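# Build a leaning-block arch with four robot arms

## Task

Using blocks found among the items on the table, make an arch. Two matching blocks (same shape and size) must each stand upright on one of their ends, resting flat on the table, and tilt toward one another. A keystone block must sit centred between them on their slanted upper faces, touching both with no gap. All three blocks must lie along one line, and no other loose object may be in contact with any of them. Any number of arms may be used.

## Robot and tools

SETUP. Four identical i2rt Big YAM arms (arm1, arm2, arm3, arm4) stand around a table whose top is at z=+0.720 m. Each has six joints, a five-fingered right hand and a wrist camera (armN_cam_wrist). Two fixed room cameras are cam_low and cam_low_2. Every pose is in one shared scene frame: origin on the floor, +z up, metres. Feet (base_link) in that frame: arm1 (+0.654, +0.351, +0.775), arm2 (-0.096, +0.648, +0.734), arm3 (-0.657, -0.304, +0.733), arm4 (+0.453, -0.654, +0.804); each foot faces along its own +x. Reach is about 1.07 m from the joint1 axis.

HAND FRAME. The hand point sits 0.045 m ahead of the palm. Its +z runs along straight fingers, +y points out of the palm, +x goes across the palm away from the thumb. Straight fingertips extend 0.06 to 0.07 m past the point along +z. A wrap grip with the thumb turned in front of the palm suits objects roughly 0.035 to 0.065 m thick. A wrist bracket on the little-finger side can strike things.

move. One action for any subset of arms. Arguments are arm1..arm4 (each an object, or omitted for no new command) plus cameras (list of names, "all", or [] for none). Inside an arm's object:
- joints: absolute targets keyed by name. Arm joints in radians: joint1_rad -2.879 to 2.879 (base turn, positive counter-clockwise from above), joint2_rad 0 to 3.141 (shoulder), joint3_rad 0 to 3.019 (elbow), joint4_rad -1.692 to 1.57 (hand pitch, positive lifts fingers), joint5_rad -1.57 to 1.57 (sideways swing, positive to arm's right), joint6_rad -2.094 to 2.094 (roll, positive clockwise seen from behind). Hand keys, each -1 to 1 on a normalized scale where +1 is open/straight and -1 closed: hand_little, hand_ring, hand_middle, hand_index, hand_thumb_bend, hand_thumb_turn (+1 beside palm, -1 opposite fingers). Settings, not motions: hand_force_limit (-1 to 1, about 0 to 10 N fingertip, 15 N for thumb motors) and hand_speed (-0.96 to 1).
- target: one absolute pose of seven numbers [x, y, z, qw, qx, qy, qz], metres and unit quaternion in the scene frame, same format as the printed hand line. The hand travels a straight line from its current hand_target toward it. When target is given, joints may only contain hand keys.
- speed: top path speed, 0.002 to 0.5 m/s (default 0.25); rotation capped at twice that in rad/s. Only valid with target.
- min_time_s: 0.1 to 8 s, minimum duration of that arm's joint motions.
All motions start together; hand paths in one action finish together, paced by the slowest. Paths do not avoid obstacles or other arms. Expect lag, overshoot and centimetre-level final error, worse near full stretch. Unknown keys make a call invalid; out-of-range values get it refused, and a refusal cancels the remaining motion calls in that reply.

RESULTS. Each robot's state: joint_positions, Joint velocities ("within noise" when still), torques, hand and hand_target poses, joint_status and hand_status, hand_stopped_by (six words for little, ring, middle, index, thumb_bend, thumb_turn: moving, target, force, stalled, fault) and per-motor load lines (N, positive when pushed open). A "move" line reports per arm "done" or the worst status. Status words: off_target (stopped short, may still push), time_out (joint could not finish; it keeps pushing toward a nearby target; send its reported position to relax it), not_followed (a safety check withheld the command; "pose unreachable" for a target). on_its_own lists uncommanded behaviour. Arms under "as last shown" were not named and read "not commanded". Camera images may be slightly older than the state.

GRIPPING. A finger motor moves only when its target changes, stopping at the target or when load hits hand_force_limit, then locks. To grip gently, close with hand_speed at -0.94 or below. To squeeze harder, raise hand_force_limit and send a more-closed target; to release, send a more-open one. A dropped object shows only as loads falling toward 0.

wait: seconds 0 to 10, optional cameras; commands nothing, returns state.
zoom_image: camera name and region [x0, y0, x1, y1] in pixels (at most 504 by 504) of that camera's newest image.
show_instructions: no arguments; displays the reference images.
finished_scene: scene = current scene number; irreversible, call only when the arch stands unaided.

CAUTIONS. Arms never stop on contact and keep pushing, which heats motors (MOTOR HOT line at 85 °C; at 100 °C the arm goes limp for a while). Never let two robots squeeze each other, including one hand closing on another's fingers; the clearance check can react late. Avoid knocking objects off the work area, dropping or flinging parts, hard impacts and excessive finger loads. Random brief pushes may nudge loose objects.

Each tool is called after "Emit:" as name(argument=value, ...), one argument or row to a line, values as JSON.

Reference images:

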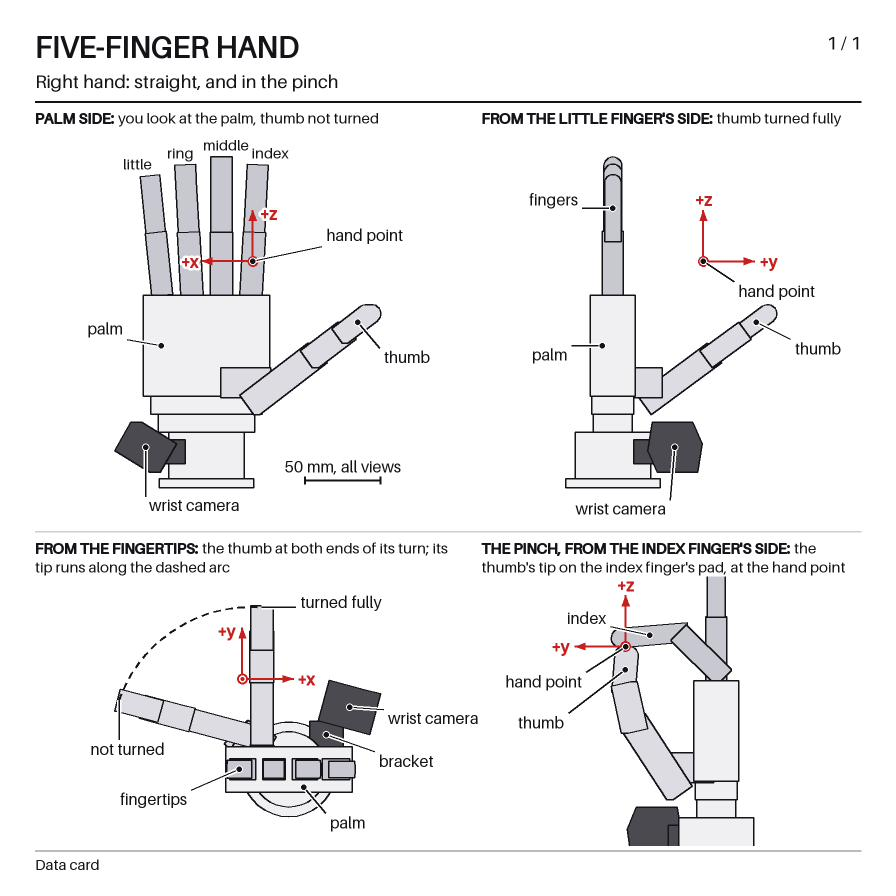

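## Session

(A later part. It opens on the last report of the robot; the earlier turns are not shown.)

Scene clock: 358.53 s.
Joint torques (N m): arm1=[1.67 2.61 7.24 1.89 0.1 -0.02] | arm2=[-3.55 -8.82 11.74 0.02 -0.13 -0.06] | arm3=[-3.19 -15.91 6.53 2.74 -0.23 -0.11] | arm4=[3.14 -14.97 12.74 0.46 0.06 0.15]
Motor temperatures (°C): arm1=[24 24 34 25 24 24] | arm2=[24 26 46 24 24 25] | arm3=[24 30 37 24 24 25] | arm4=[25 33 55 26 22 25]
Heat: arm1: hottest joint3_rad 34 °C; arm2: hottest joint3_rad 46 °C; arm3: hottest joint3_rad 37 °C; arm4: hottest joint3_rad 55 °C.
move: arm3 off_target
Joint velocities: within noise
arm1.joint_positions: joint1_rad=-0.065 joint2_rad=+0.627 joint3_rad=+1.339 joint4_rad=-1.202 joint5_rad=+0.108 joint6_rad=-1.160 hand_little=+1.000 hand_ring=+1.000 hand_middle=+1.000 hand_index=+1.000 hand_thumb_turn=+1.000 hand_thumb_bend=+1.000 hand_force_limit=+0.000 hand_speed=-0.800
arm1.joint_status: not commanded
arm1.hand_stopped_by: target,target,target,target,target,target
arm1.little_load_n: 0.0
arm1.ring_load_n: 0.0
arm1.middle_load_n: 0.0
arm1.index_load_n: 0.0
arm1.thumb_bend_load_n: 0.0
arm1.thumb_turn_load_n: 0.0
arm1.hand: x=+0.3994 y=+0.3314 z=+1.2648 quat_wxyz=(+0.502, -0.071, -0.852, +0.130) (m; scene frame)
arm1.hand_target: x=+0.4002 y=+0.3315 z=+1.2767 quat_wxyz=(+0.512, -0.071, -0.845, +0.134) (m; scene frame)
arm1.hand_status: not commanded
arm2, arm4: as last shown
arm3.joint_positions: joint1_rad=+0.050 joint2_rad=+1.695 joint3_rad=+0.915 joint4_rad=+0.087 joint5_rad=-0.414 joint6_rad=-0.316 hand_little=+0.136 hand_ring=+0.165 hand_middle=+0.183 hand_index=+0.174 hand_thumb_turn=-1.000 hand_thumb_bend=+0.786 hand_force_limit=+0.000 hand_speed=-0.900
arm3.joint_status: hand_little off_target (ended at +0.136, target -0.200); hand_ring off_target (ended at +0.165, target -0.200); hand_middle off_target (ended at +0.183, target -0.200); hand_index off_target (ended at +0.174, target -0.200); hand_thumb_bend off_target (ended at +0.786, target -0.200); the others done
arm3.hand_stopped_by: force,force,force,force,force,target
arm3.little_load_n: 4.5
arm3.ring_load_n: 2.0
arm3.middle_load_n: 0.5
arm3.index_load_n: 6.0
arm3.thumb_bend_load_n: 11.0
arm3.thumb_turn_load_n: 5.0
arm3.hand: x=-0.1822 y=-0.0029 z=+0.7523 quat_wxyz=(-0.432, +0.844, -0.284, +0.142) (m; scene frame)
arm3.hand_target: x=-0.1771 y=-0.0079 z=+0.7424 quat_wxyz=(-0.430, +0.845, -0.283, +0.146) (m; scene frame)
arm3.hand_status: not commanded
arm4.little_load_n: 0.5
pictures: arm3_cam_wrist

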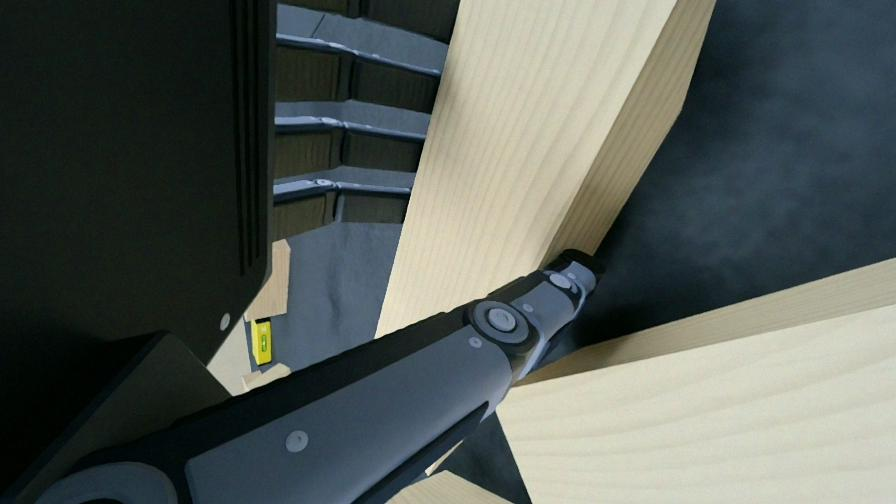

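Emit:
move(
  arm3={"joints":{"hand_little":-0.3,"hand_ring":-0.3,"hand_middle":-0.3,"hand_index":-0.3,"hand_thumb_bend":-0.3}},
)

Emit:
move(
  arm3={"target":[-0.182,-0.01,0.95,0.4305,-0.8449,0.2827,-0.1440],"speed":0.2},
)

Emit:
move(
  arm3={"target":[-0.28,-0.42,1.0,0.2604,-0.5110,0.7298,-0.3718],"speed":0.25},
  arm2={"target":[-0.328,-0.036,0.93,0.2978,-0.5845,-0.6725,0.3426],"speed":0.25},
  cameras=["arm2_cam_wrist","arm3_cam_wrist","cam_low","cam_low_2"],
)

Scene clock: 394.20 s.
Joint torques (N m): arm1=[1.55 2.61 7.24 1.87 0.11 -0.02] | arm2=[-2.9 -8.47 11.56 -0.09 -0.12 -0.08] | arm3=[-2.32 -17.08 6.68 2.74 -0.32 -0.12] | arm4=[3.14 -14.97 12.74 0.46 0.06 0.15]
Motor temperatures (°C): arm1=[24 24 34 25 24 24] | arm2=[24 26 47 24 24 25] | arm3=[24 31 37 24 24 25] | arm4=[25 33 56 26 22 25]
Heat: arm1: hottest joint3_rad 34 °C; arm2: hottest joint3_rad 47 °C; arm3: hottest joint3_rad 37 °C; arm4: hottest joint3_rad 56 °C.
move: arm3 off_target
Joint velocities: within noise
arm1, arm2: as last shown
arm3.joint_positions: joint1_rad=+0.049 joint2_rad=+1.695 joint3_rad=+0.915 joint4_rad=+0.087 joint5_rad=-0.414 joint6_rad=-0.313 hand_little=+0.110 hand_ring=+0.149 hand_middle=+0.168 hand_index=+0.174 hand_thumb_turn=-1.000 hand_thumb_bend=+0.787 hand_force_limit=+0.000 hand_speed=-0.900
arm3.joint_status: hand_little off_target (ended at +0.110, target -0.300); hand_ring off_target (ended at +0.149, target -0.300); hand_middle off_target (ended at +0.168, target -0.300); hand_index off_target (ended at +0.174, target -0.300); hand_thumb_bend off_target (ended at +0.787, target -0.300)
arm3.hand_stopped_by: force,force,force,force,force,target
arm3.little_load_n: 8.0
arm3.ring_load_n: 3.0
arm3.middle_load_n: 6.0
arm3.index_load_n: 1.5
arm3.thumb_bend_load_n: 16.5
arm3.thumb_turn_load_n: 11.5
arm3.hand: x=-0.1818 y=-0.0035 z=+0.7524 quat_wxyz=(-0.432, +0.843, -0.286, +0.142) (m; scene frame)
arm3.hand_target: x=-0.1768 y=-0.0086 z=+0.7424 quat_wxyz=(-0.430, +0.844, -0.285, +0.145) (m; scene frame)
arm3.hand_status: not commanded
arm4.joint_positions: joint1_rad=+0.653 joint2_rad=+1.552 joint3_rad=+1.845 joint4_rad=-1.488 joint5_rad=+0.316 joint6_rad=-1.026 hand_little=+1.000 hand_ring=+1.000 hand_middle=+1.000 hand_index=+1.000 hand_thumb_turn=+1.000 hand_thumb_bend=+1.000 hand_force_limit=+0.000 hand_speed=-0.800
arm4.joint_status: not commanded
arm4.hand_stopped_by: target,target,target,target,target,target
arm4.little_load_n: 0.0
arm4.ring_load_n: 0.0
arm4.middle_load_n: 0.0
arm4.index_load_n: 0.0
arm4.thumb_bend_load_n: 0.0
arm4.thumb_turn_load_n: 0.5
arm4.hand: x=+0.1085 y=-0.2956 z=+1.1702 quat_wxyz=(-0.178, +0.554, +0.799, +0.154) (m; scene frame)
arm4.hand_target: x=+0.1021 y=-0.2979 z=+1.1969 quat_wxyz=(-0.207, +0.558, +0.790, +0.150) (m; scene frame)
arm4.hand_status: not commanded
pictures: none

Scene clock: 395.93 s.
Joint torques (N m): arm1=[1.55 2.61 7.21 1.87 0.11 -0.02] | arm2=[-3.72 -8.64 11.62 -0.09 -0.14 -0.1] | arm3=[-2.73 -18.84 11.41 1.16 -0.47 -0.08] | arm4=[3.19 -15.03 12.72 0.47 0.06 0.15]
Motor temperatures (°C): arm1=[24 24 34 25 24 24] | arm2=[24 26 47 24 24 25] | arm3=[24 31 37 24 24 25] | arm4=[25 33 56 26 22 25]
Heat: arm1: hottest joint3_rad 34 °C; arm2: hottest joint3_rad 47 °C; arm3: hottest joint3_rad 37 °C; arm4: hottest joint3_rad 56 °C.
move: arm3 off_target
Joint velocities: within noise
arm1, arm4: as last shown
arm2.joint_positions: joint1_rad=-0.929 joint2_rad=+1.333 joint3_rad=+1.816 joint4_rad=-1.583 joint5_rad=+0.024 joint6_rad=-1.532 hand_little=+0.600 hand_ring=+0.600 hand_middle=+0.600 hand_index=+0.600 hand_thumb_turn=-1.000 hand_thumb_bend=+1.000 hand_force_limit=+0.000 hand_speed=+0.200
arm2.joint_status: not commanded
arm2.hand_stopped_by: target,target,target,target,target,target
arm2.little_load_n: 0.0
arm2.ring_load_n: 0.0
arm2.middle_load_n: 0.5
arm2.index_load_n: 0.0
arm2.thumb_bend_load_n: 0.0
arm2.thumb_turn_load_n: 0.0
arm2.hand: x=-0.3459 y=+0.2933 z=+1.1724 quat_wxyz=(+0.202, +0.492, -0.839, +0.116) (m; scene frame)
arm2.hand_target: x=-0.3478 y=+0.2980 z=+1.1976 quat_wxyz=(+0.221, +0.485, -0.836, +0.128) (m; scene frame)
arm2.hand_status: not commanded
arm3.joint_positions: joint1_rad=+0.056 joint2_rad=+1.448 joint3_rad=+1.140 joint4_rad=-0.454 joint5_rad=-0.414 joint6_rad=-0.320 hand_little=+0.110 hand_ring=+0.149 hand_middle=+0.168 hand_index=+0.174 hand_thumb_turn=-1.000 hand_thumb_bend=+0.787 hand_force_limit=+0.000 hand_speed=-0.900
arm3.joint_status: not commanded
arm3.hand_stopped_by: force,force,force,force,force,target
arm3.little_load_n: 7.0
arm3.ring_load_n: 3.0
arm3.middle_load_n: 6.0
arm3.index_load_n: 1.5
arm3.thumb_bend_load_n: 17.0
arm3.thumb_turn_load_n: 10.5
arm3.hand: x=-0.1980 y=-0.0064 z=+0.9123 quat_wxyz=(-0.412, +0.855, -0.291, +0.119) (m; scene frame)
arm3.hand_target: x=-0.1838 y=-0.0065 z=+0.9485 quat_wxyz=(-0.430, +0.847, -0.277, +0.144) (m; scene frame)
arm3.hand_status: off_target (0.041 m and 3.9 deg from the pose sent, 0.198 m and 0.6 deg at the start)
arm4.thumb_turn_load_n: 0.0
pictures: none

Scene clock: 401.57 s.
Joint torques (N m): arm1=[1.55 2.61 7.21 1.88 0.1 -0.02] | arm2=[-1.96 -18.02 12.21 -0.27 0.74 0.1] | arm3=[-2.32 -10.34 10.58 1.37 -0.04 0.32] | arm4=[3.08 -15.03 12.72 0.49 0.06 0.15]
Motor temperatures (°C): arm1=[24 24 34 25 24 24] | arm2=[24 26 47 24 24 25] | arm3=[24 30 38 24 24 25] | arm4=[25 33 56 26 22 25]
Heat: arm1: hottest joint3_rad 34 °C; arm2: hottest joint3_rad 47 °C; arm3: hottest joint3_rad 38 °C; arm4: hottest joint3_rad 56 °C.
move: arm2 off_target; arm3 off_target
Joint velocities: within noise
arm1, arm4: as last shown
arm2.joint_positions: joint1_rad=-0.648 joint2_rad=+1.973 joint3_rad=+1.839 joint4_rad=-1.070 joint5_rad=+0.874 joint6_rad=+1.045 hand_little=+0.600 hand_ring=+0.600 hand_middle=+0.600 hand_index=+0.600 hand_thumb_turn=-1.000 hand_thumb_bend=+1.000 hand_force_limit=+0.000 hand_speed=+0.200
arm2.joint_status: not commanded
arm2.hand_stopped_by: target,target,target,target,target,target
arm2.little_load_n: 0.0
arm2.ring_load_n: 0.0
arm2.middle_load_n: 0.0
arm2.index_load_n: 0.0
arm2.thumb_bend_load_n: 0.0
arm2.thumb_turn_load_n: 0.0
arm2.hand: x=-0.3289 y=-0.0183 z=+0.8992 quat_wxyz=(+0.310, -0.577, -0.683, +0.323) (m; scene frame)
arm2.hand_target: x=-0.3267 y=-0.0325 z=+0.9270 quat_wxyz=(+0.300, -0.583, -0.673, +0.344) (m; scene frame)
arm2.hand_status: off_target (0.035 m and 3.0 deg from the pose sent, 0.409 m and 135.8 deg at the start)
arm3.joint_positions: joint1_rad=-0.747 joint2_rad=+0.908 joint3_rad=+0.872 joint4_rad=-0.650 joint5_rad=-0.038 joint6_rad=-0.041 hand_little=+0.110 hand_ring=+0.149 hand_middle=+0.168 hand_index=+0.174 hand_thumb_turn=-1.000 hand_thumb_bend=+0.787 hand_force_limit=+0.000 hand_speed=-0.900
arm3.joint_status: not commanded
arm3.hand_stopped_by: force,force,force,force,force,target
arm3.little_load_n: 7.0
arm3.ring_load_n: 2.5
arm3.middle_load_n: 6.0
arm3.index_load_n: 1.5
arm3.thumb_bend_load_n: 16.5
arm3.thumb_turn_load_n: 10.5
arm3.hand: x=-0.2813 y=-0.4196 z=+0.9733 quat_wxyz=(-0.245, +0.526, -0.735, +0.351) (m; scene frame)
arm3.hand_target: x=-0.2793 y=-0.4212 z=+1.0007 quat_wxyz=(-0.261, +0.507, -0.735, +0.367) (m; scene frame)
arm3.hand_status: off_target (0.027 m and 3.5 deg from the pose sent, 0.431 m and 73.5 deg at the start)
pictures: arm2_cam_wrist, arm3_cam_wrist, cam_low, cam_low_2

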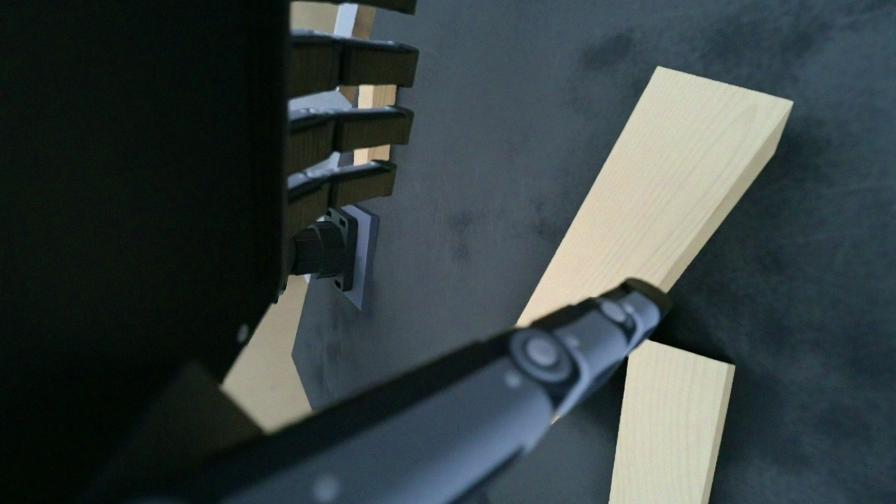

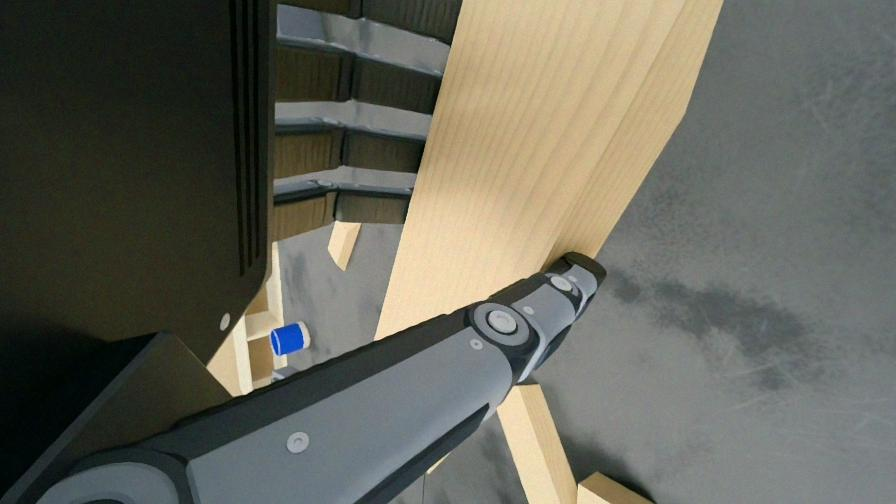

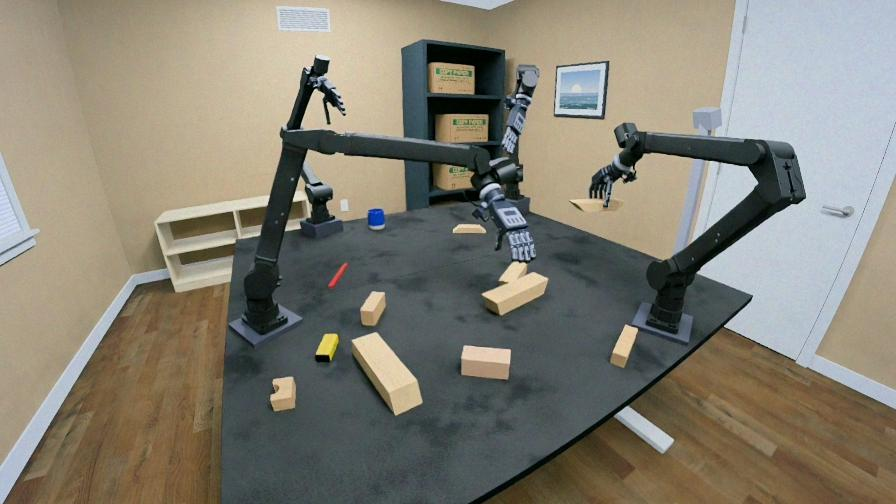

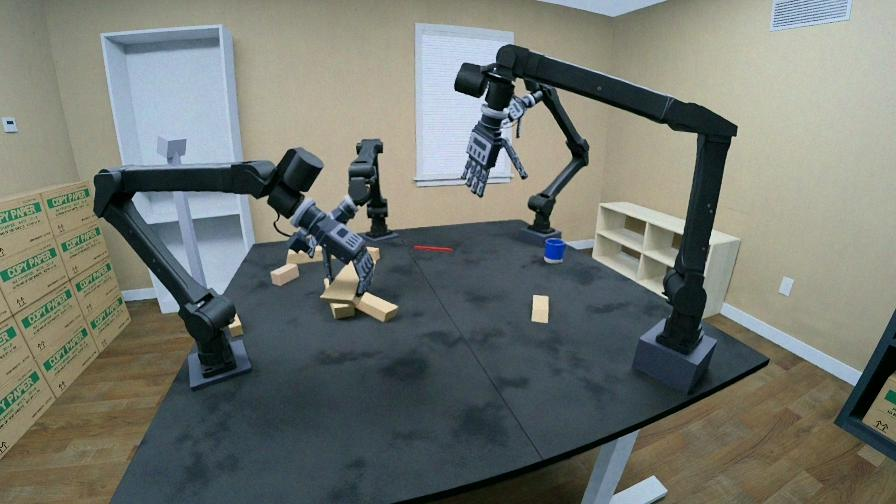

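Emit:
move(
  arm2={"target":[-0.313,-0.047,0.84,0.2978,-0.5845,-0.6725,0.3426],"speed":0.2},
)

Emit:
move(
  arm2={"target":[-0.313,-0.047,0.79,0.2978,-0.5845,-0.6725,0.3426],"speed":0.12},
  cameras=["arm2_cam_wrist","cam_low"],
)

Scene clock: 425.63 s.
Joint torques (N m): arm1=[1.55 2.67 7.2 1.87 0.11 -0.02] | arm2=[-2.37 -20.01 8.16 1.16 0.77 0.06] | arm3=[-2.37 -9.82 10.96 1.35 -0.03 0.3] | arm4=[3.19 -14.97 12.72 0.46 0.06 0.16]
Motor temperatures (°C): arm1=[24 24 34 25 24 24] | arm2=[24 27 51 24 25 25] | arm3=[24 29 41 24 23 25] | arm4=[25 33 56 26 22 25]
Heat: arm1: hottest joint3_rad 34 °C; arm2: hottest joint3_rad 51 °C; arm3: hottest joint3_rad 41 °C; arm4: hottest joint3_rad 56 °C.
move: arm2 off_target
Joint velocities: within noise
arm1, arm3, arm4: as last shown
arm2.joint_positions: joint1_rad=-0.624 joint2_rad=+2.068 joint3_rad=+1.786 joint4_rad=-0.958 joint5_rad=+0.880 joint6_rad=+1.085 hand_little=+0.600 hand_ring=+0.600 hand_middle=+0.600 hand_index=+0.600 hand_thumb_turn=-1.000 hand_thumb_bend=+1.000 hand_force_limit=+0.000 hand_speed=+0.200
arm2.joint_status: not commanded
arm2.hand_stopped_by: target,target,target,target,target,target
arm2.little_load_n: 0.0
arm2.ring_load_n: 0.0
arm2.middle_load_n: 0.0
arm2.index_load_n: 0.0
arm2.thumb_bend_load_n: 0.0
arm2.thumb_turn_load_n: 0.0
arm2.hand: x=-0.3154 y=-0.0354 z=+0.8213 quat_wxyz=(+0.310, -0.577, -0.684, +0.320) (m; scene frame)
arm2.hand_target: x=-0.3135 y=-0.0460 z=+0.8408 quat_wxyz=(+0.298, -0.585, -0.672, +0.343) (m; scene frame)
arm2.hand_status: off_target (0.022 m and 3.3 deg from the pose sent, 0.068 m and 3.0 deg at the start)
arm3.ring_load_n: 3.0
pictures: none

Scene clock: 426.80 s.
Joint torques (N m): arm1=[1.61 2.67 7.21 1.88 0.11 -0.03] | arm2=[-1.85 -18.84 7.54 1.24 0.7 0.04] | arm3=[-2.2 -9.29 10.71 1.51 0.01 0.3] | arm4=[3.08 -14.97 12.71 0.46 0.06 0.15]
Motor temperatures (°C): arm1=[24 24 34 25 24 24] | arm2=[24 27 50 24 25 25] | arm3=[24 29 41 24 23 25] | arm4=[25 33 56 26 22 25]
Heat: arm1: hottest joint3_rad 34 °C; arm2: hottest joint3_rad 50 °C; arm3: hottest joint3_rad 41 °C; arm4: hottest joint3_rad 56 °C.
move: arm2 off_target
Joint velocities: within noise
arm1, arm3, arm4: as last shown
arm2.joint_positions: joint1_rad=-0.624 joint2_rad=+2.100 joint3_rad=+1.727 joint4_rad=-0.851 joint5_rad=+0.880 joint6_rad=+1.087 hand_little=+0.600 hand_ring=+0.600 hand_middle=+0.600 hand_index=+0.600 hand_thumb_turn=-1.000 hand_thumb_bend=+1.000 hand_force_limit=+0.000 hand_speed=+0.200
arm2.joint_status: not commanded
arm2.hand_stopped_by: target,target,target,target,target,target
arm2.little_load_n: 0.0
arm2.ring_load_n: 0.0
arm2.middle_load_n: 0.0
arm2.index_load_n: 0.0
arm2.thumb_bend_load_n: 0.0
arm2.thumb_turn_load_n: 0.0
arm2.hand: x=-0.3157 y=-0.0373 z=+0.7814 quat_wxyz=(+0.306, -0.580, -0.681, +0.327) (m; scene frame)
arm2.hand_target: x=-0.3129 y=-0.0464 z=+0.7901 quat_wxyz=(+0.298, -0.585, -0.673, +0.342) (m; scene frame)
arm2.hand_status: off_target (0.013 m and 2.4 deg from the pose sent, 0.033 m and 3.3 deg at the start)
pictures: arm2_cam_wrist, cam_low

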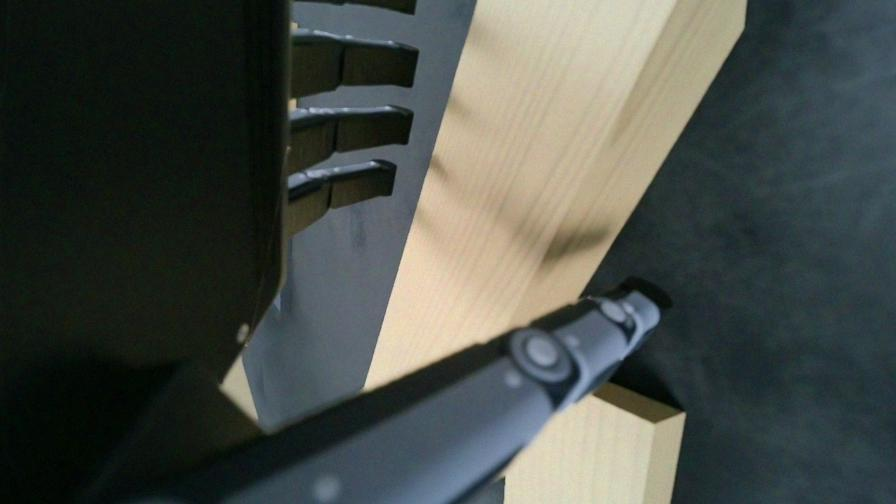

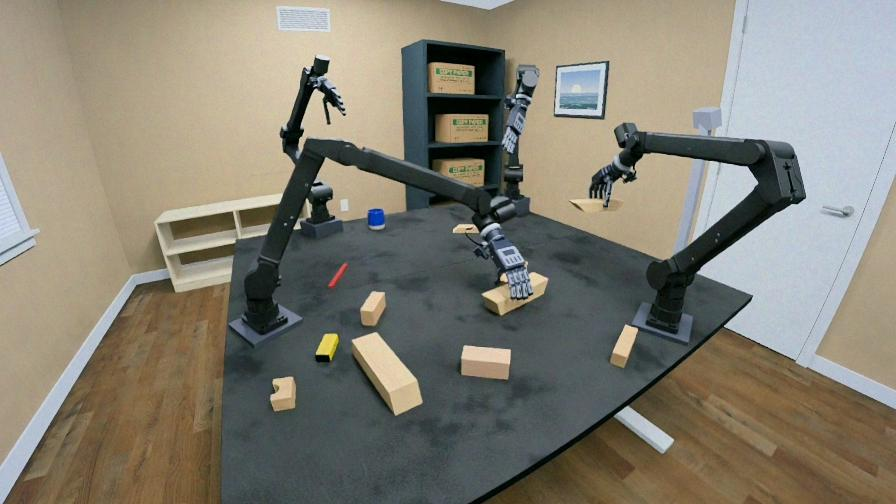

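Emit:
move(
  arm2={"target":[-0.311,-0.041,0.772,0.2978,-0.5845,-0.6725,0.3426],"speed":0.12},
)

Emit:
move(
  arm2={"joints":{"hand_speed":-0.9,"hand_force_limit":0,"hand_little":-0.2,"hand_ring":-0.2,"hand_middle":-0.2,"hand_index":-0.2,"hand_thumb_bend":-0.2}},
)

Emit:
move(
  arm2={"joints":{"hand_little":-0.3,"hand_ring":-0.3,"hand_middle":-0.3,"hand_index":-0.3,"hand_thumb_bend":-0.3}},
  cameras=["arm2_cam_wrist","cam_low"],
)

Scene clock: 435.53 s.
Joint torques (N m): arm1=[1.61 2.67 7.21 1.88 0.11 -0.02] | arm2=[-1.67 -18.78 7.28 1.24 0.73 0.06] | arm3=[-2.49 -9.58 10.77 1.65 -0.04 0.35] | arm4=[3.14 -14.92 12.71 0.46 0.06 0.15]
Motor temperatures (°C): arm1=[24 24 34 25 24 24] | arm2=[24 27 48 24 25 25] | arm3=[24 29 42 24 23 25] | arm4=[25 33 57 26 22 25]
Heat: arm1: hottest joint3_rad 34 °C; arm2: hottest joint3_rad 48 °C; arm3: hottest joint3_rad 42 °C; arm4: hottest joint3_rad 57 °C.
move: arm2 off_target
Joint velocities: within noise
arm1, arm3, arm4: as last shown
arm2.joint_positions: joint1_rad=-0.622 joint2_rad=+2.100 joint3_rad=+1.684 joint4_rad=-0.805 joint5_rad=+0.880 joint6_rad=+1.088 hand_little=+0.600 hand_ring=+0.600 hand_middle=+0.600 hand_index=+0.600 hand_thumb_turn=-1.000 hand_thumb_bend=+1.000 hand_force_limit=+0.000 hand_speed=+0.200
arm2.joint_status: not commanded
arm2.hand_stopped_by: target,target,target,target,target,target
arm2.little_load_n: 0.0
arm2.ring_load_n: 0.0
arm2.middle_load_n: 0.0
arm2.index_load_n: 0.0
arm2.thumb_bend_load_n: 0.0
arm2.thumb_turn_load_n: 0.0
arm2.hand: x=-0.3138 y=-0.0322 z=+0.7666 quat_wxyz=(+0.305, -0.580, -0.680, +0.328) (m; scene frame)
arm2.hand_target: x=-0.3098 y=-0.0406 z=+0.7716 quat_wxyz=(+0.298, -0.584, -0.673, +0.342) (m; scene frame)
arm2.hand_status: off_target (0.011 m and 2.1 deg from the pose sent, 0.011 m and 2.4 deg at the start)
arm3.middle_load_n: 5.5
pictures: none

Scene clock: 440.57 s.
Joint torques (N m): arm1=[1.61 2.67 7.19 1.87 0.11 -0.02] | arm2=[-1.61 -18.96 7.2 1.02 0.61 0.04] | arm3=[-2.37 -9.23 10.77 1.2 -0.01 0.28] | arm4=[3.14 -14.97 12.72 0.46 0.06 0.15]
Motor temperatures (°C): arm1=[24 24 34 25 24 24] | arm2=[24 27 48 24 25 25] | arm3=[24 29 42 24 23 25] | arm4=[25 33 57 26 22 25]
Heat: arm1: hottest joint3_rad 34 °C; arm2: hottest joint3_rad 48 °C; arm3: hottest joint3_rad 42 °C; arm4: hottest joint3_rad 57 °C.
move: arm2 off_target
Joint velocities: within noise
arm1, arm3, arm4: as last shown
arm2.joint_positions: joint1_rad=-0.630 joint2_rad=+2.100 joint3_rad=+1.684 joint4_rad=-0.802 joint5_rad=+0.883 joint6_rad=+1.088 hand_little=+0.118 hand_ring=+0.155 hand_middle=+0.174 hand_index=+0.173 hand_thumb_turn=-1.000 hand_thumb_bend=+0.786 hand_force_limit=+0.000 hand_speed=-0.900
arm2.joint_status: hand_little off_target (ended at +0.118, target -0.200); hand_ring off_target (ended at +0.155, target -0.200); hand_middle off_target (ended at +0.174, target -0.200); hand_index off_target (ended at +0.173, target -0.200); hand_thumb_bend off_target (ended at +0.786, target -0.200); the others done
arm2.hand_stopped_by: force,force,force,force,force,target
arm2.little_load_n: 5.5
arm2.ring_load_n: 3.0
arm2.middle_load_n: 4.0
arm2.index_load_n: 3.0
arm2.thumb_bend_load_n: 10.5
arm2.thumb_turn_load_n: 3.5
arm2.hand: x=-0.3196 y=-0.0310 z=+0.7671 quat_wxyz=(+0.307, -0.583, -0.677, +0.329) (m; scene frame)
arm2.hand_target: x=-0.3151 y=-0.0392 z=+0.7717 quat_wxyz=(+0.299, -0.586, -0.671, +0.341) (m; scene frame)
arm2.hand_status: not commanded
arm3.middle_load_n: 6.0
pictures: none

Scene clock: 441.20 s.
Joint torques (N m): arm1=[1.61 2.67 7.2 1.89 0.11 -0.02] | arm2=[-1.44 -18.96 7.2 1.03 0.58 0.03] | arm3=[-2.67 -9.52 10.74 1.48 -0.1 0.3] | arm4=[3.25 -14.97 12.72 0.44 0.06 0.15]
Motor temperatures (°C): arm1=[24 24 34 25 24 24] | arm2=[24 27 48 24 25 25] | arm3=[24 29 43 24 23 25] | arm4=[25 33 57 26 22 25]
Heat: arm1: hottest joint3_rad 34 °C; arm2: hottest joint3_rad 48 °C; arm3: hottest joint3_rad 43 °C; arm4: hottest joint3_rad 57 °C.
move: arm2 off_target
Joint velocities: within noise
arm1.joint_positions: joint1_rad=-0.065 joint2_rad=+0.627 joint3_rad=+1.339 joint4_rad=-1.202 joint5_rad=+0.108 joint6_rad=-1.160 hand_little=+1.000 hand_ring=+1.000 hand_middle=+1.000 hand_index=+1.000 hand_thumb_turn=+1.000 hand_thumb_bend=+1.000 hand_force_limit=+0.000 hand_speed=-0.800
arm1.joint_status: not commanded
arm1.hand_stopped_by: target,target,target,target,target,target
arm1.little_load_n: 0.0
arm1.ring_load_n: 0.0
arm1.middle_load_n: 0.5
arm1.index_load_n: 0.0
arm1.thumb_bend_load_n: 0.0
arm1.thumb_turn_load_n: 0.0
arm1.hand: x=+0.3994 y=+0.3314 z=+1.2648 quat_wxyz=(+0.502, -0.071, -0.852, +0.130) (m; scene frame)
arm1.hand_target: x=+0.4002 y=+0.3315 z=+1.2767 quat_wxyz=(+0.512, -0.071, -0.845, +0.134) (m; scene frame)
arm1.hand_status: not commanded
arm2.joint_positions: joint1_rad=-0.630 joint2_rad=+2.100 joint3_rad=+1.684 joint4_rad=-0.802 joint5_rad=+0.883 joint6_rad=+1.088 hand_little=+0.118 hand_ring=+0.147 hand_middle=+0.167 hand_index=+0.166 hand_thumb_turn=-1.000 hand_thumb_bend=+0.787 hand_force_limit=+0.000 hand_speed=-0.900
arm2.joint_status: hand_little off_target (ended at +0.118, target -0.300); hand_ring off_target (ended at +0.147, target -0.300); hand_middle off_target (ended at +0.167, target -0.300); hand_index off_target (ended at +0.166, target -0.300); hand_thumb_bend off_target (ended at +0.787, target -0.300)
arm2.hand_stopped_by: force,force,force,force,force,target
arm2.little_load_n: 2.0
arm2.ring_load_n: 5.5
arm2.middle_load_n: 6.5
arm2.index_load_n: 5.0
arm2.thumb_bend_load_n: 13.0
arm2.thumb_turn_load_n: 3.5
arm2.hand: x=-0.3196 y=-0.0310 z=+0.7671 quat_wxyz=(+0.307, -0.583, -0.677, +0.329) (m; scene frame)
arm2.hand_target: x=-0.3150 y=-0.0392 z=+0.7716 quat_wxyz=(+0.299, -0.586, -0.671, +0.341) (m; scene frame)
arm2.hand_status: not commanded
arm3, arm4: as last shown
arm3.ring_load_n: 2.5
arm3.middle_load_n: 5.5
arm3.thumb_turn_load_n: 11.0
pictures: arm2_cam_wrist, cam_low

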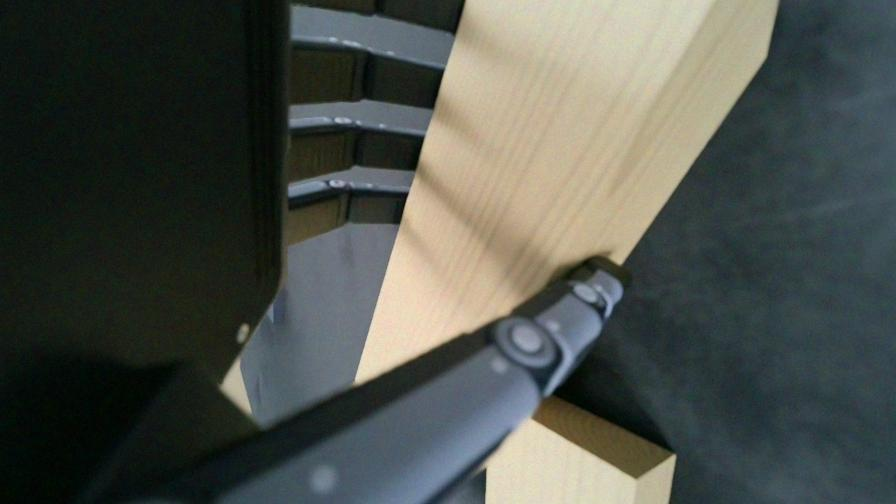

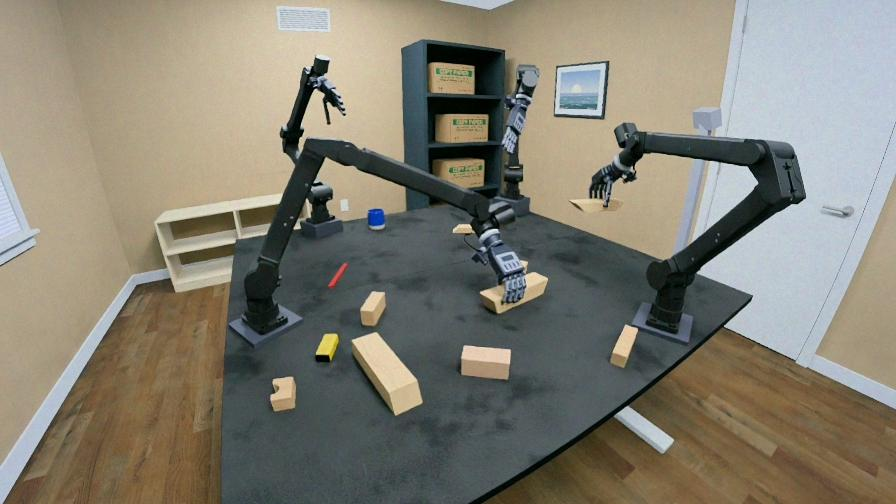

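Emit:
move(
  arm2={"target":[-0.311,-0.03,0.96,0.2978,-0.5845,-0.6725,0.3426],"speed":0.15},
)

Emit:
move(
  arm2={"target":[0.03,-0.13,0.98,0.2270,-0.4455,0.7715,-0.3932],"speed":0.25},
  cameras=["arm2_cam_wrist","cam_low"],
)

Scene clock: 458.27 s.
Joint torques (N m): arm1=[1.61 2.61 7.23 1.87 0.11 -0.03] | arm2=[-2.08 -21.77 13.7 -0.23 0.69 -0.03] | arm3=[-2.9 -9.93 10.82 1.21 -0.01 0.29] | arm4=[3.19 -14.86 12.72 0.49 0.06 0.15]
Motor temperatures (°C): arm1=[24 24 34 25 24 24] | arm2=[24 27 46 24 25 25] | arm3=[24 28 44 24 23 25] | arm4=[25 33 57 26 22 25]
Heat: arm1: hottest joint3_rad 34 °C; arm2: hottest joint3_rad 46 °C; arm3: hottest joint3_rad 44 °C; arm4: hottest joint3_rad 57 °C.
move: arm2 off_target
Joint velocities: within noise
arm1, arm3: as last shown
arm1.middle_load_n: 0.0
arm2.joint_positions: joint1_rad=-0.625 joint2_rad=+1.996 joint3_rad=+1.872 joint4_rad=-1.178 joint5_rad=+0.880 joint6_rad=+1.088 hand_little=+0.118 hand_ring=+0.147 hand_middle=+0.167 hand_index=+0.166 hand_thumb_turn=-1.000 hand_thumb_bend=+0.787 hand_force_limit=+0.000 hand_speed=-0.900
arm2.joint_status: not commanded
arm2.hand_stopped_by: force,force,force,force,force,target
arm2.little_load_n: 0.5
arm2.ring_load_n: 2.0
arm2.middle_load_n: 5.0
arm2.index_load_n: 6.0
arm2.thumb_bend_load_n: 14.0
arm2.thumb_turn_load_n: 3.5
arm2.hand: x=-0.3125 y=-0.0109 z=+0.8925 quat_wxyz=(+0.324, -0.571, -0.694, +0.297) (m; scene frame)
arm2.hand_target: x=-0.3086 y=-0.0277 z=+0.9596 quat_wxyz=(+0.298, -0.582, -0.675, +0.343) (m; scene frame)
arm2.hand_status: off_target (0.070 m and 6.7 deg from the pose sent, 0.193 m and 2.0 deg at the start; pose on its path clipped on 6 of 60 steps)
arm3.ring_load_n: 3.0
arm3.middle_load_n: 6.0
arm3.thumb_bend_load_n: 17.0
arm3.thumb_turn_load_n: 10.5
arm4.joint_positions: joint1_rad=+0.653 joint2_rad=+1.552 joint3_rad=+1.845 joint4_rad=-1.488 joint5_rad=+0.316 joint6_rad=-1.026 hand_little=+1.000 hand_ring=+1.000 hand_middle=+1.000 hand_index=+1.000 hand_thumb_turn=+1.000 hand_thumb_bend=+1.000 hand_force_limit=+0.000 hand_speed=-0.800
arm4.joint_status: not commanded
arm4.hand_stopped_by: target,target,target,target,target,target
arm4.little_load_n: 0.0
arm4.ring_load_n: 0.0
arm4.middle_load_n: 0.0
arm4.index_load_n: 0.0
arm4.thumb_bend_load_n: 0.0
arm4.thumb_turn_load_n: 0.0
arm4.hand: x=+0.1085 y=-0.2956 z=+1.1702 quat_wxyz=(-0.178, +0.554, +0.799, +0.154) (m; scene frame)
arm4.hand_target: x=+0.1021 y=-0.2979 z=+1.1969 quat_wxyz=(-0.207, +0.558, +0.790, +0.150) (m; scene frame)
arm4.hand_status: not commanded
pictures: none

Scene clock: 464.40 s.
Joint torques (N m): arm1=[1.61 2.73 7.21 1.87 0.1 -0.02] | arm2=[-1.61 -24.7 14.64 -0.13 -1.09 -0.01] | arm3=[-2.67 -9.64 10.91 1.73 -0.07 0.32] | arm4=[3.08 -14.97 12.72 0.44 0.06 0.15]
Motor temperatures (°C): arm1=[24 24 34 25 24 24] | arm2=[24 28 47 24 25 25] | arm3=[24 28 44 24 23 25] | arm4=[25 33 57 26 22 25]
Heat: arm1: hottest joint3_rad 34 °C; arm2: hottest joint3_rad 47 °C; arm3: hottest joint3_rad 44 °C; arm4: hottest joint3_rad 57 °C.
move: arm2 off_target
Joint velocities: within noise
arm1, arm3, arm4: as last shown
arm2.joint_positions: joint1_rad=-0.460 joint2_rad=+2.356 joint3_rad=+2.537 joint4_rad=-1.236 joint5_rad=-0.744 joint6_rad=-0.793 hand_little=+0.118 hand_ring=+0.147 hand_middle=+0.167 hand_index=+0.166 hand_thumb_turn=-1.000 hand_thumb_bend=+0.787 hand_force_limit=+0.000 hand_speed=-0.900
arm2.joint_status: not commanded
arm2.hand_stopped_by: force,force,force,force,force,target
arm2.little_load_n: 0.5
arm2.ring_load_n: 2.0
arm2.middle_load_n: 5.0
arm2.index_load_n: 6.0
arm2.thumb_bend_load_n: 13.5
arm2.thumb_turn_load_n: 3.5
arm2.hand: x=+0.0220 y=-0.1234 z=+0.9186 quat_wxyz=(-0.234, +0.434, -0.795, +0.354) (m; scene frame)
arm2.hand_target: x=+0.0282 y=-0.1280 z=+0.9778 quat_wxyz=(-0.221, +0.447, -0.772, +0.394) (m; scene frame)
arm2.hand_status: off_target (0.062 m and 5.5 deg from the pose sent, 0.373 m and 142.2 deg at the start)
pictures: arm2_cam_wrist, cam_low

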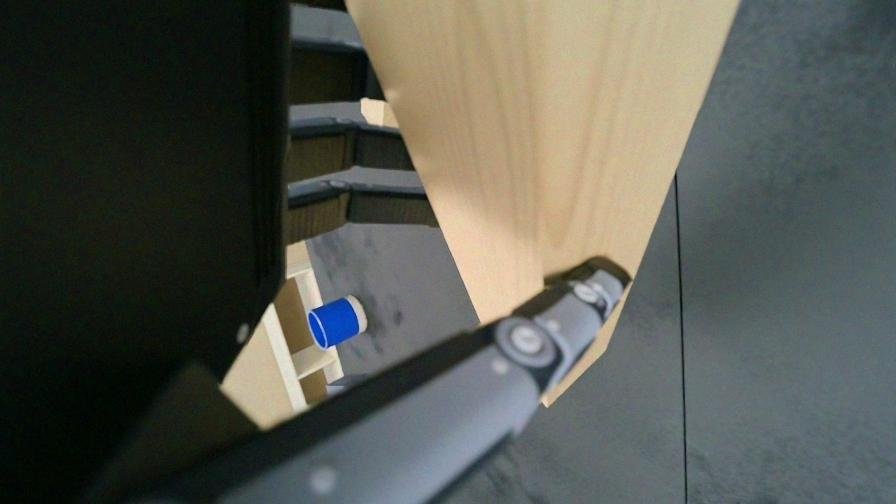

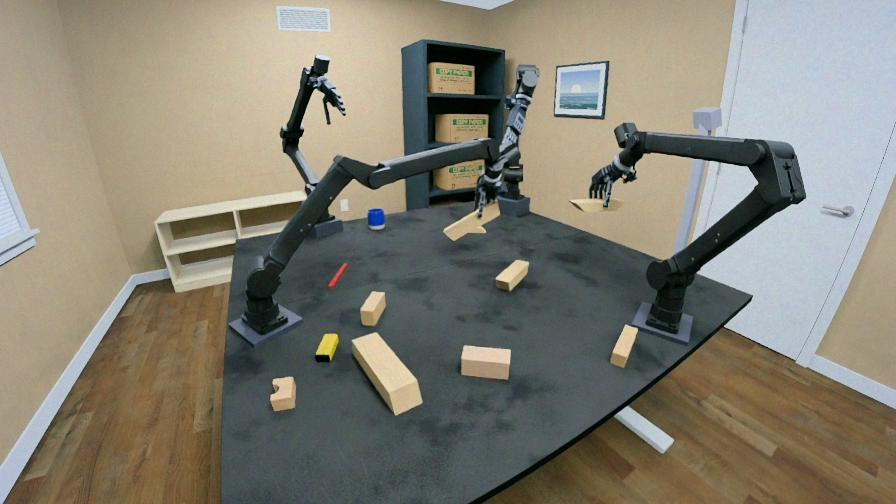

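Emit:
move(
  arm2={"target":[0.036,-0.135,0.88,0.2270,-0.4455,0.7715,-0.3932],"speed":0.12},
  arm4={"target":[0.25,-0.35,1.0,0.3931,-0.7715,-0.4455,0.2270],"speed":0.3,"joints":{"hand_speed":0.2,"hand_thumb_turn":-1,"hand_little":0.6,"hand_ring":0.6,"hand_middle":0.6,"hand_index":0.6,"hand_thumb_bend":1}},
  cameras=["cam_low"],
)

Emit:
zoom_image(
  camera="cam_low",
  region=[400, 160, 560, 270],
)

Scene clock: 478.97 s.
Joint torques (N m): arm1=[1.61 2.61 7.19 1.88 0.11 -0.02] | arm2=[-0.97 -26.4 8.58 1.63 -0.78 0.06] | arm3=[-2.61 -9.05 10.97 1.52 -0.04 0.32] | arm4=[1.96 -6.42 8.7 2.1 -0.61 0.15]
Motor temperatures (°C): arm1=[24 24 34 25 24 24] | arm2=[24 29 52 24 26 25] | arm3=[24 28 44 24 23 25] | arm4=[25 33 57 26 22 25]
Heat: arm1: hottest joint3_rad 34 °C; arm2: hottest joint3_rad 52 °C; arm3: hottest joint3_rad 44 °C; arm4: hottest joint3_rad 57 °C.
move: arm2 off_target; arm4 off_target
Joint velocities: within noise
arm1: as last shown
arm2.joint_positions: joint1_rad=-0.463 joint2_rad=+2.333 joint3_rad=+2.276 joint4_rad=-0.983 joint5_rad=-0.759 joint6_rad=-0.780 hand_little=+0.118 hand_ring=+0.147 hand_middle=+0.167 hand_index=+0.166 hand_thumb_turn=-1.000 hand_thumb_bend=+0.787 hand_force_limit=+0.000 hand_speed=-0.900
arm2.joint_status: not commanded
arm2.hand_stopped_by: force,force,force,force,force,target
arm2.little_load_n: 2.0
arm2.ring_load_n: 4.0
arm2.middle_load_n: 4.5
arm2.index_load_n: 5.0
arm2.thumb_bend_load_n: 13.5
arm2.thumb_turn_load_n: 0.5
arm2.hand: x=+0.0226 y=-0.1262 z=+0.8381 quat_wxyz=(-0.239, +0.431, -0.792, +0.361) (m; scene frame)
arm2.hand_target: x=+0.0333 y=-0.1331 z=+0.8805 quat_wxyz=(-0.228, +0.442, -0.774, +0.393) (m; scene frame)
arm2.hand_status: off_target (0.045 m and 4.9 deg from the pose sent, 0.043 m and 5.5 deg at the start)
arm3.joint_positions: joint1_rad=-0.747 joint2_rad=+0.908 joint3_rad=+0.872 joint4_rad=-0.650 joint5_rad=-0.038 joint6_rad=-0.041 hand_little=+0.110 hand_ring=+0.149 hand_middle=+0.168 hand_index=+0.174 hand_thumb_turn=-1.000 hand_thumb_bend=+0.787 hand_force_limit=+0.000 hand_speed=-0.900
arm3.joint_status: not commanded
arm3.hand_stopped_by: force,force,force,force,force,target
arm3.little_load_n: 7.0
arm3.ring_load_n: 3.0
arm3.middle_load_n: 6.0
arm3.index_load_n: 2.0
arm3.thumb_bend_load_n: 17.0
arm3.thumb_turn_load_n: 10.5
arm3.hand: x=-0.2813 y=-0.4196 z=+0.9733 quat_wxyz=(-0.245, +0.526, -0.735, +0.351) (m; scene frame)
arm3.hand_target: x=-0.2793 y=-0.4212 z=+1.0007 quat_wxyz=(-0.261, +0.507, -0.735, +0.367) (m; scene frame)
arm3.hand_status: not commanded
arm4.joint_positions: joint1_rad=-0.008 joint2_rad=+0.937 joint3_rad=+0.761 joint4_rad=-0.636 joint5_rad=-0.573 joint6_rad=-0.513 hand_little=+0.600 hand_ring=+0.600 hand_middle=+0.600 hand_index=+0.600 hand_thumb_turn=-1.000 hand_thumb_bend=+1.000 hand_force_limit=+0.000 hand_speed=+0.200
arm4.joint_status: all done
arm4.hand_stopped_by: target,target,target,target,target,target
arm4.little_load_n: 0.0
arm4.ring_load_n: 0.0
arm4.middle_load_n: 0.0
arm4.index_load_n: 0.0
arm4.thumb_bend_load_n: 0.0
arm4.thumb_turn_load_n: 0.0
arm4.hand: x=+0.2528 y=-0.3552 z=+0.9902 quat_wxyz=(-0.376, +0.778, +0.448, -0.228) (m; scene frame)
arm4.hand_target: x=+0.2510 y=-0.3515 z=+1.0000 quat_wxyz=(-0.393, +0.773, +0.443, -0.229) (m; scene frame)
arm4.hand_status: off_target (0.011 m and 2.1 deg from the pose sent, 0.228 m and 70.2 deg at the start)
pictures: cam_low

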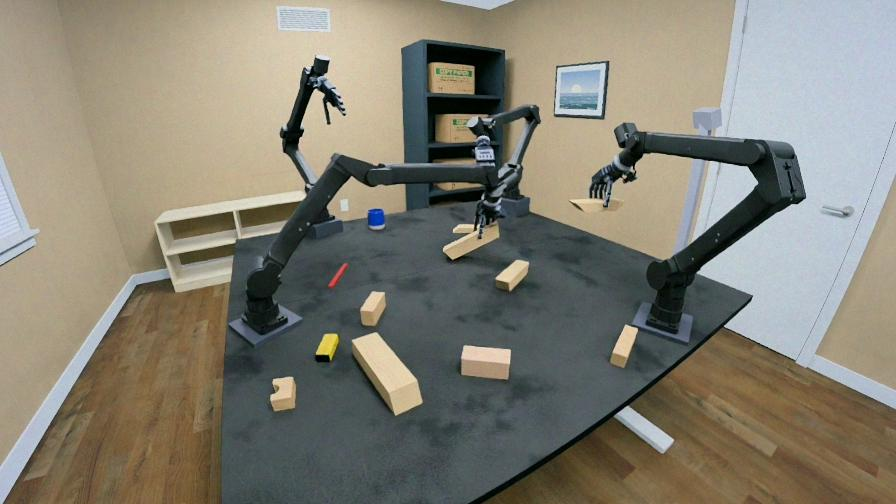

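Scaled by 3.150 from the camera's 896x504 image, which has a finer 1280x720 frame.

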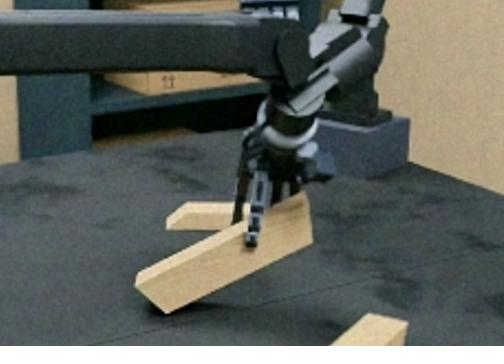

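Emit:
move(
  arm2={"target":[0.036,-0.135,0.81,0.2270,-0.4455,0.7715,-0.3932],"speed":0.08},
)

Emit:
move(
  arm2={"target":[0.036,-0.135,0.77,0.2270,-0.4455,0.7715,-0.3932],"speed":0.06},
  cameras=["cam_low"],
)

Emit:
zoom_image(
  camera="cam_low",
  region=[400, 160, 560, 270],
)

Scene clock: 487.57 s.
Joint torques (N m): arm1=[1.67 2.67 7.23 1.88 0.11 -0.02] | arm2=[-1.14 -23.94 8.49 1.65 -0.79 -0.02] | arm3=[-1.79 -9.17 10.78 1.42 -0.08 0.3] | arm4=[1.9 -6.48 8.68 2.1 -0.61 0.16]
Motor temperatures (°C): arm1=[24 24 34 25 24 24] | arm2=[24 29 50 24 26 25] | arm3=[24 28 45 24 23 25] | arm4=[25 32 56 26 23 25]
Heat: arm1: hottest joint3_rad 34 °C; arm2: hottest joint3_rad 50 °C; arm3: hottest joint3_rad 45 °C; arm4: hottest joint3_rad 56 °C.
move: arm2 off_target
Joint velocities: within noise
arm1, arm3, arm4: as last shown
arm2.joint_positions: joint1_rad=-0.463 joint2_rad=+2.327 joint3_rad=+2.139 joint4_rad=-0.819 joint5_rad=-0.761 joint6_rad=-0.780 hand_little=+0.118 hand_ring=+0.147 hand_middle=+0.167 hand_index=+0.166 hand_thumb_turn=-1.000 hand_thumb_bend=+0.787 hand_force_limit=+0.000 hand_speed=-0.900
arm2.joint_status: not commanded
arm2.hand_stopped_by: force,force,force,force,force,target
arm2.little_load_n: 1.5
arm2.ring_load_n: 4.0
arm2.middle_load_n: 4.5
arm2.index_load_n: 6.5
arm2.thumb_bend_load_n: 14.0
arm2.thumb_turn_load_n: 0.5
arm2.hand: x=+0.0229 y=-0.1263 z=+0.7929 quat_wxyz=(-0.232, +0.435, -0.786, +0.374) (m; scene frame)
arm2.hand_target: x=+0.0357 y=-0.1335 z=+0.8097 quat_wxyz=(-0.228, +0.445, -0.772, +0.392) (m; scene frame)
arm2.hand_status: off_target (0.023 m and 3.0 deg from the pose sent, 0.032 m and 4.9 deg at the start)
arm3.index_load_n: 1.5
arm3.thumb_bend_load_n: 16.5
pictures: none

Scene clock: 488.73 s.
Joint torques (N m): arm1=[1.61 2.73 7.23 1.84 0.11 -0.02] | arm2=[-0.97 -21.13 7.58 1.76 -0.36 -0.01] | arm3=[-2.78 -9.35 10.65 1.43 0.03 0.3] | arm4=[1.96 -6.42 8.68 2.11 -0.6 0.15]
Motor temperatures (°C): arm1=[24 24 34 25 24 24] | arm2=[24 29 49 24 26 25] | arm3=[24 28 45 24 23 25] | arm4=[25 32 56 26 23 25]
Heat: arm1: hottest joint3_rad 34 °C; arm2: hottest joint3_rad 49 °C; arm3: hottest joint3_rad 45 °C; arm4: hottest joint3_rad 56 °C.
move: arm2 off_target
Joint velocities: within noise
arm1, arm3, arm4: as last shown
arm1.ring_load_n: 0.5
arm2.joint_positions: joint1_rad=-0.463 joint2_rad=+2.335 joint3_rad=+2.101 joint4_rad=-0.737 joint5_rad=-0.770 joint6_rad=-0.780 hand_little=+0.118 hand_ring=+0.147 hand_middle=+0.167 hand_index=+0.166 hand_thumb_turn=-1.000 hand_thumb_bend=+0.787 hand_force_limit=+0.000 hand_speed=-0.900
arm2.joint_status: not commanded
arm2.hand_stopped_by: force,force,force,force,force,target
arm2.little_load_n: 1.0
arm2.ring_load_n: 3.5
arm2.middle_load_n: 5.0
arm2.index_load_n: 4.5
arm2.thumb_bend_load_n: 14.0
arm2.thumb_turn_load_n: 1.0
arm2.hand: x=+0.0243 y=-0.1317 z=+0.7768 quat_wxyz=(-0.228, +0.439, -0.777, +0.389) (m; scene frame)
arm2.hand_target: x=+0.0350 y=-0.1351 z=+0.7698 quat_wxyz=(-0.226, +0.446, -0.772, +0.394) (m; scene frame)
arm2.hand_status: off_target (0.014 m and 1.1 deg from the pose sent, 0.028 m and 3.0 deg at the start)
arm3.thumb_bend_load_n: 17.0
pictures: cam_low

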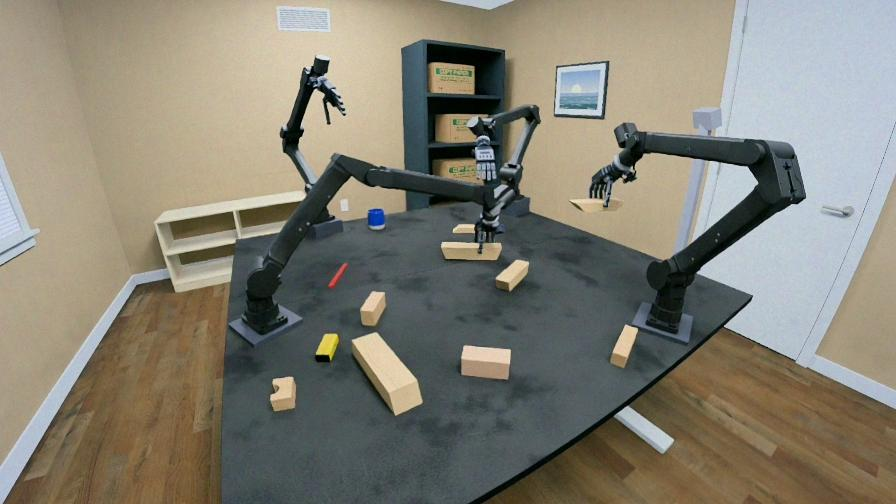

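Scaled by 3.150 from the camera's 896x504 image, which has a finer 1280x720 frame.

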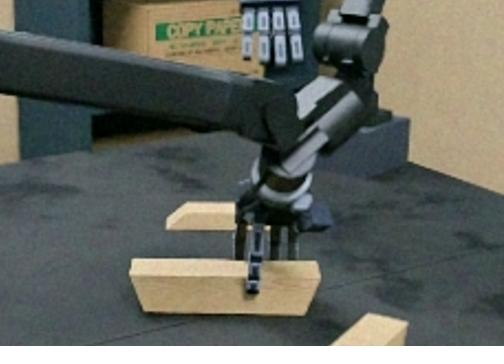

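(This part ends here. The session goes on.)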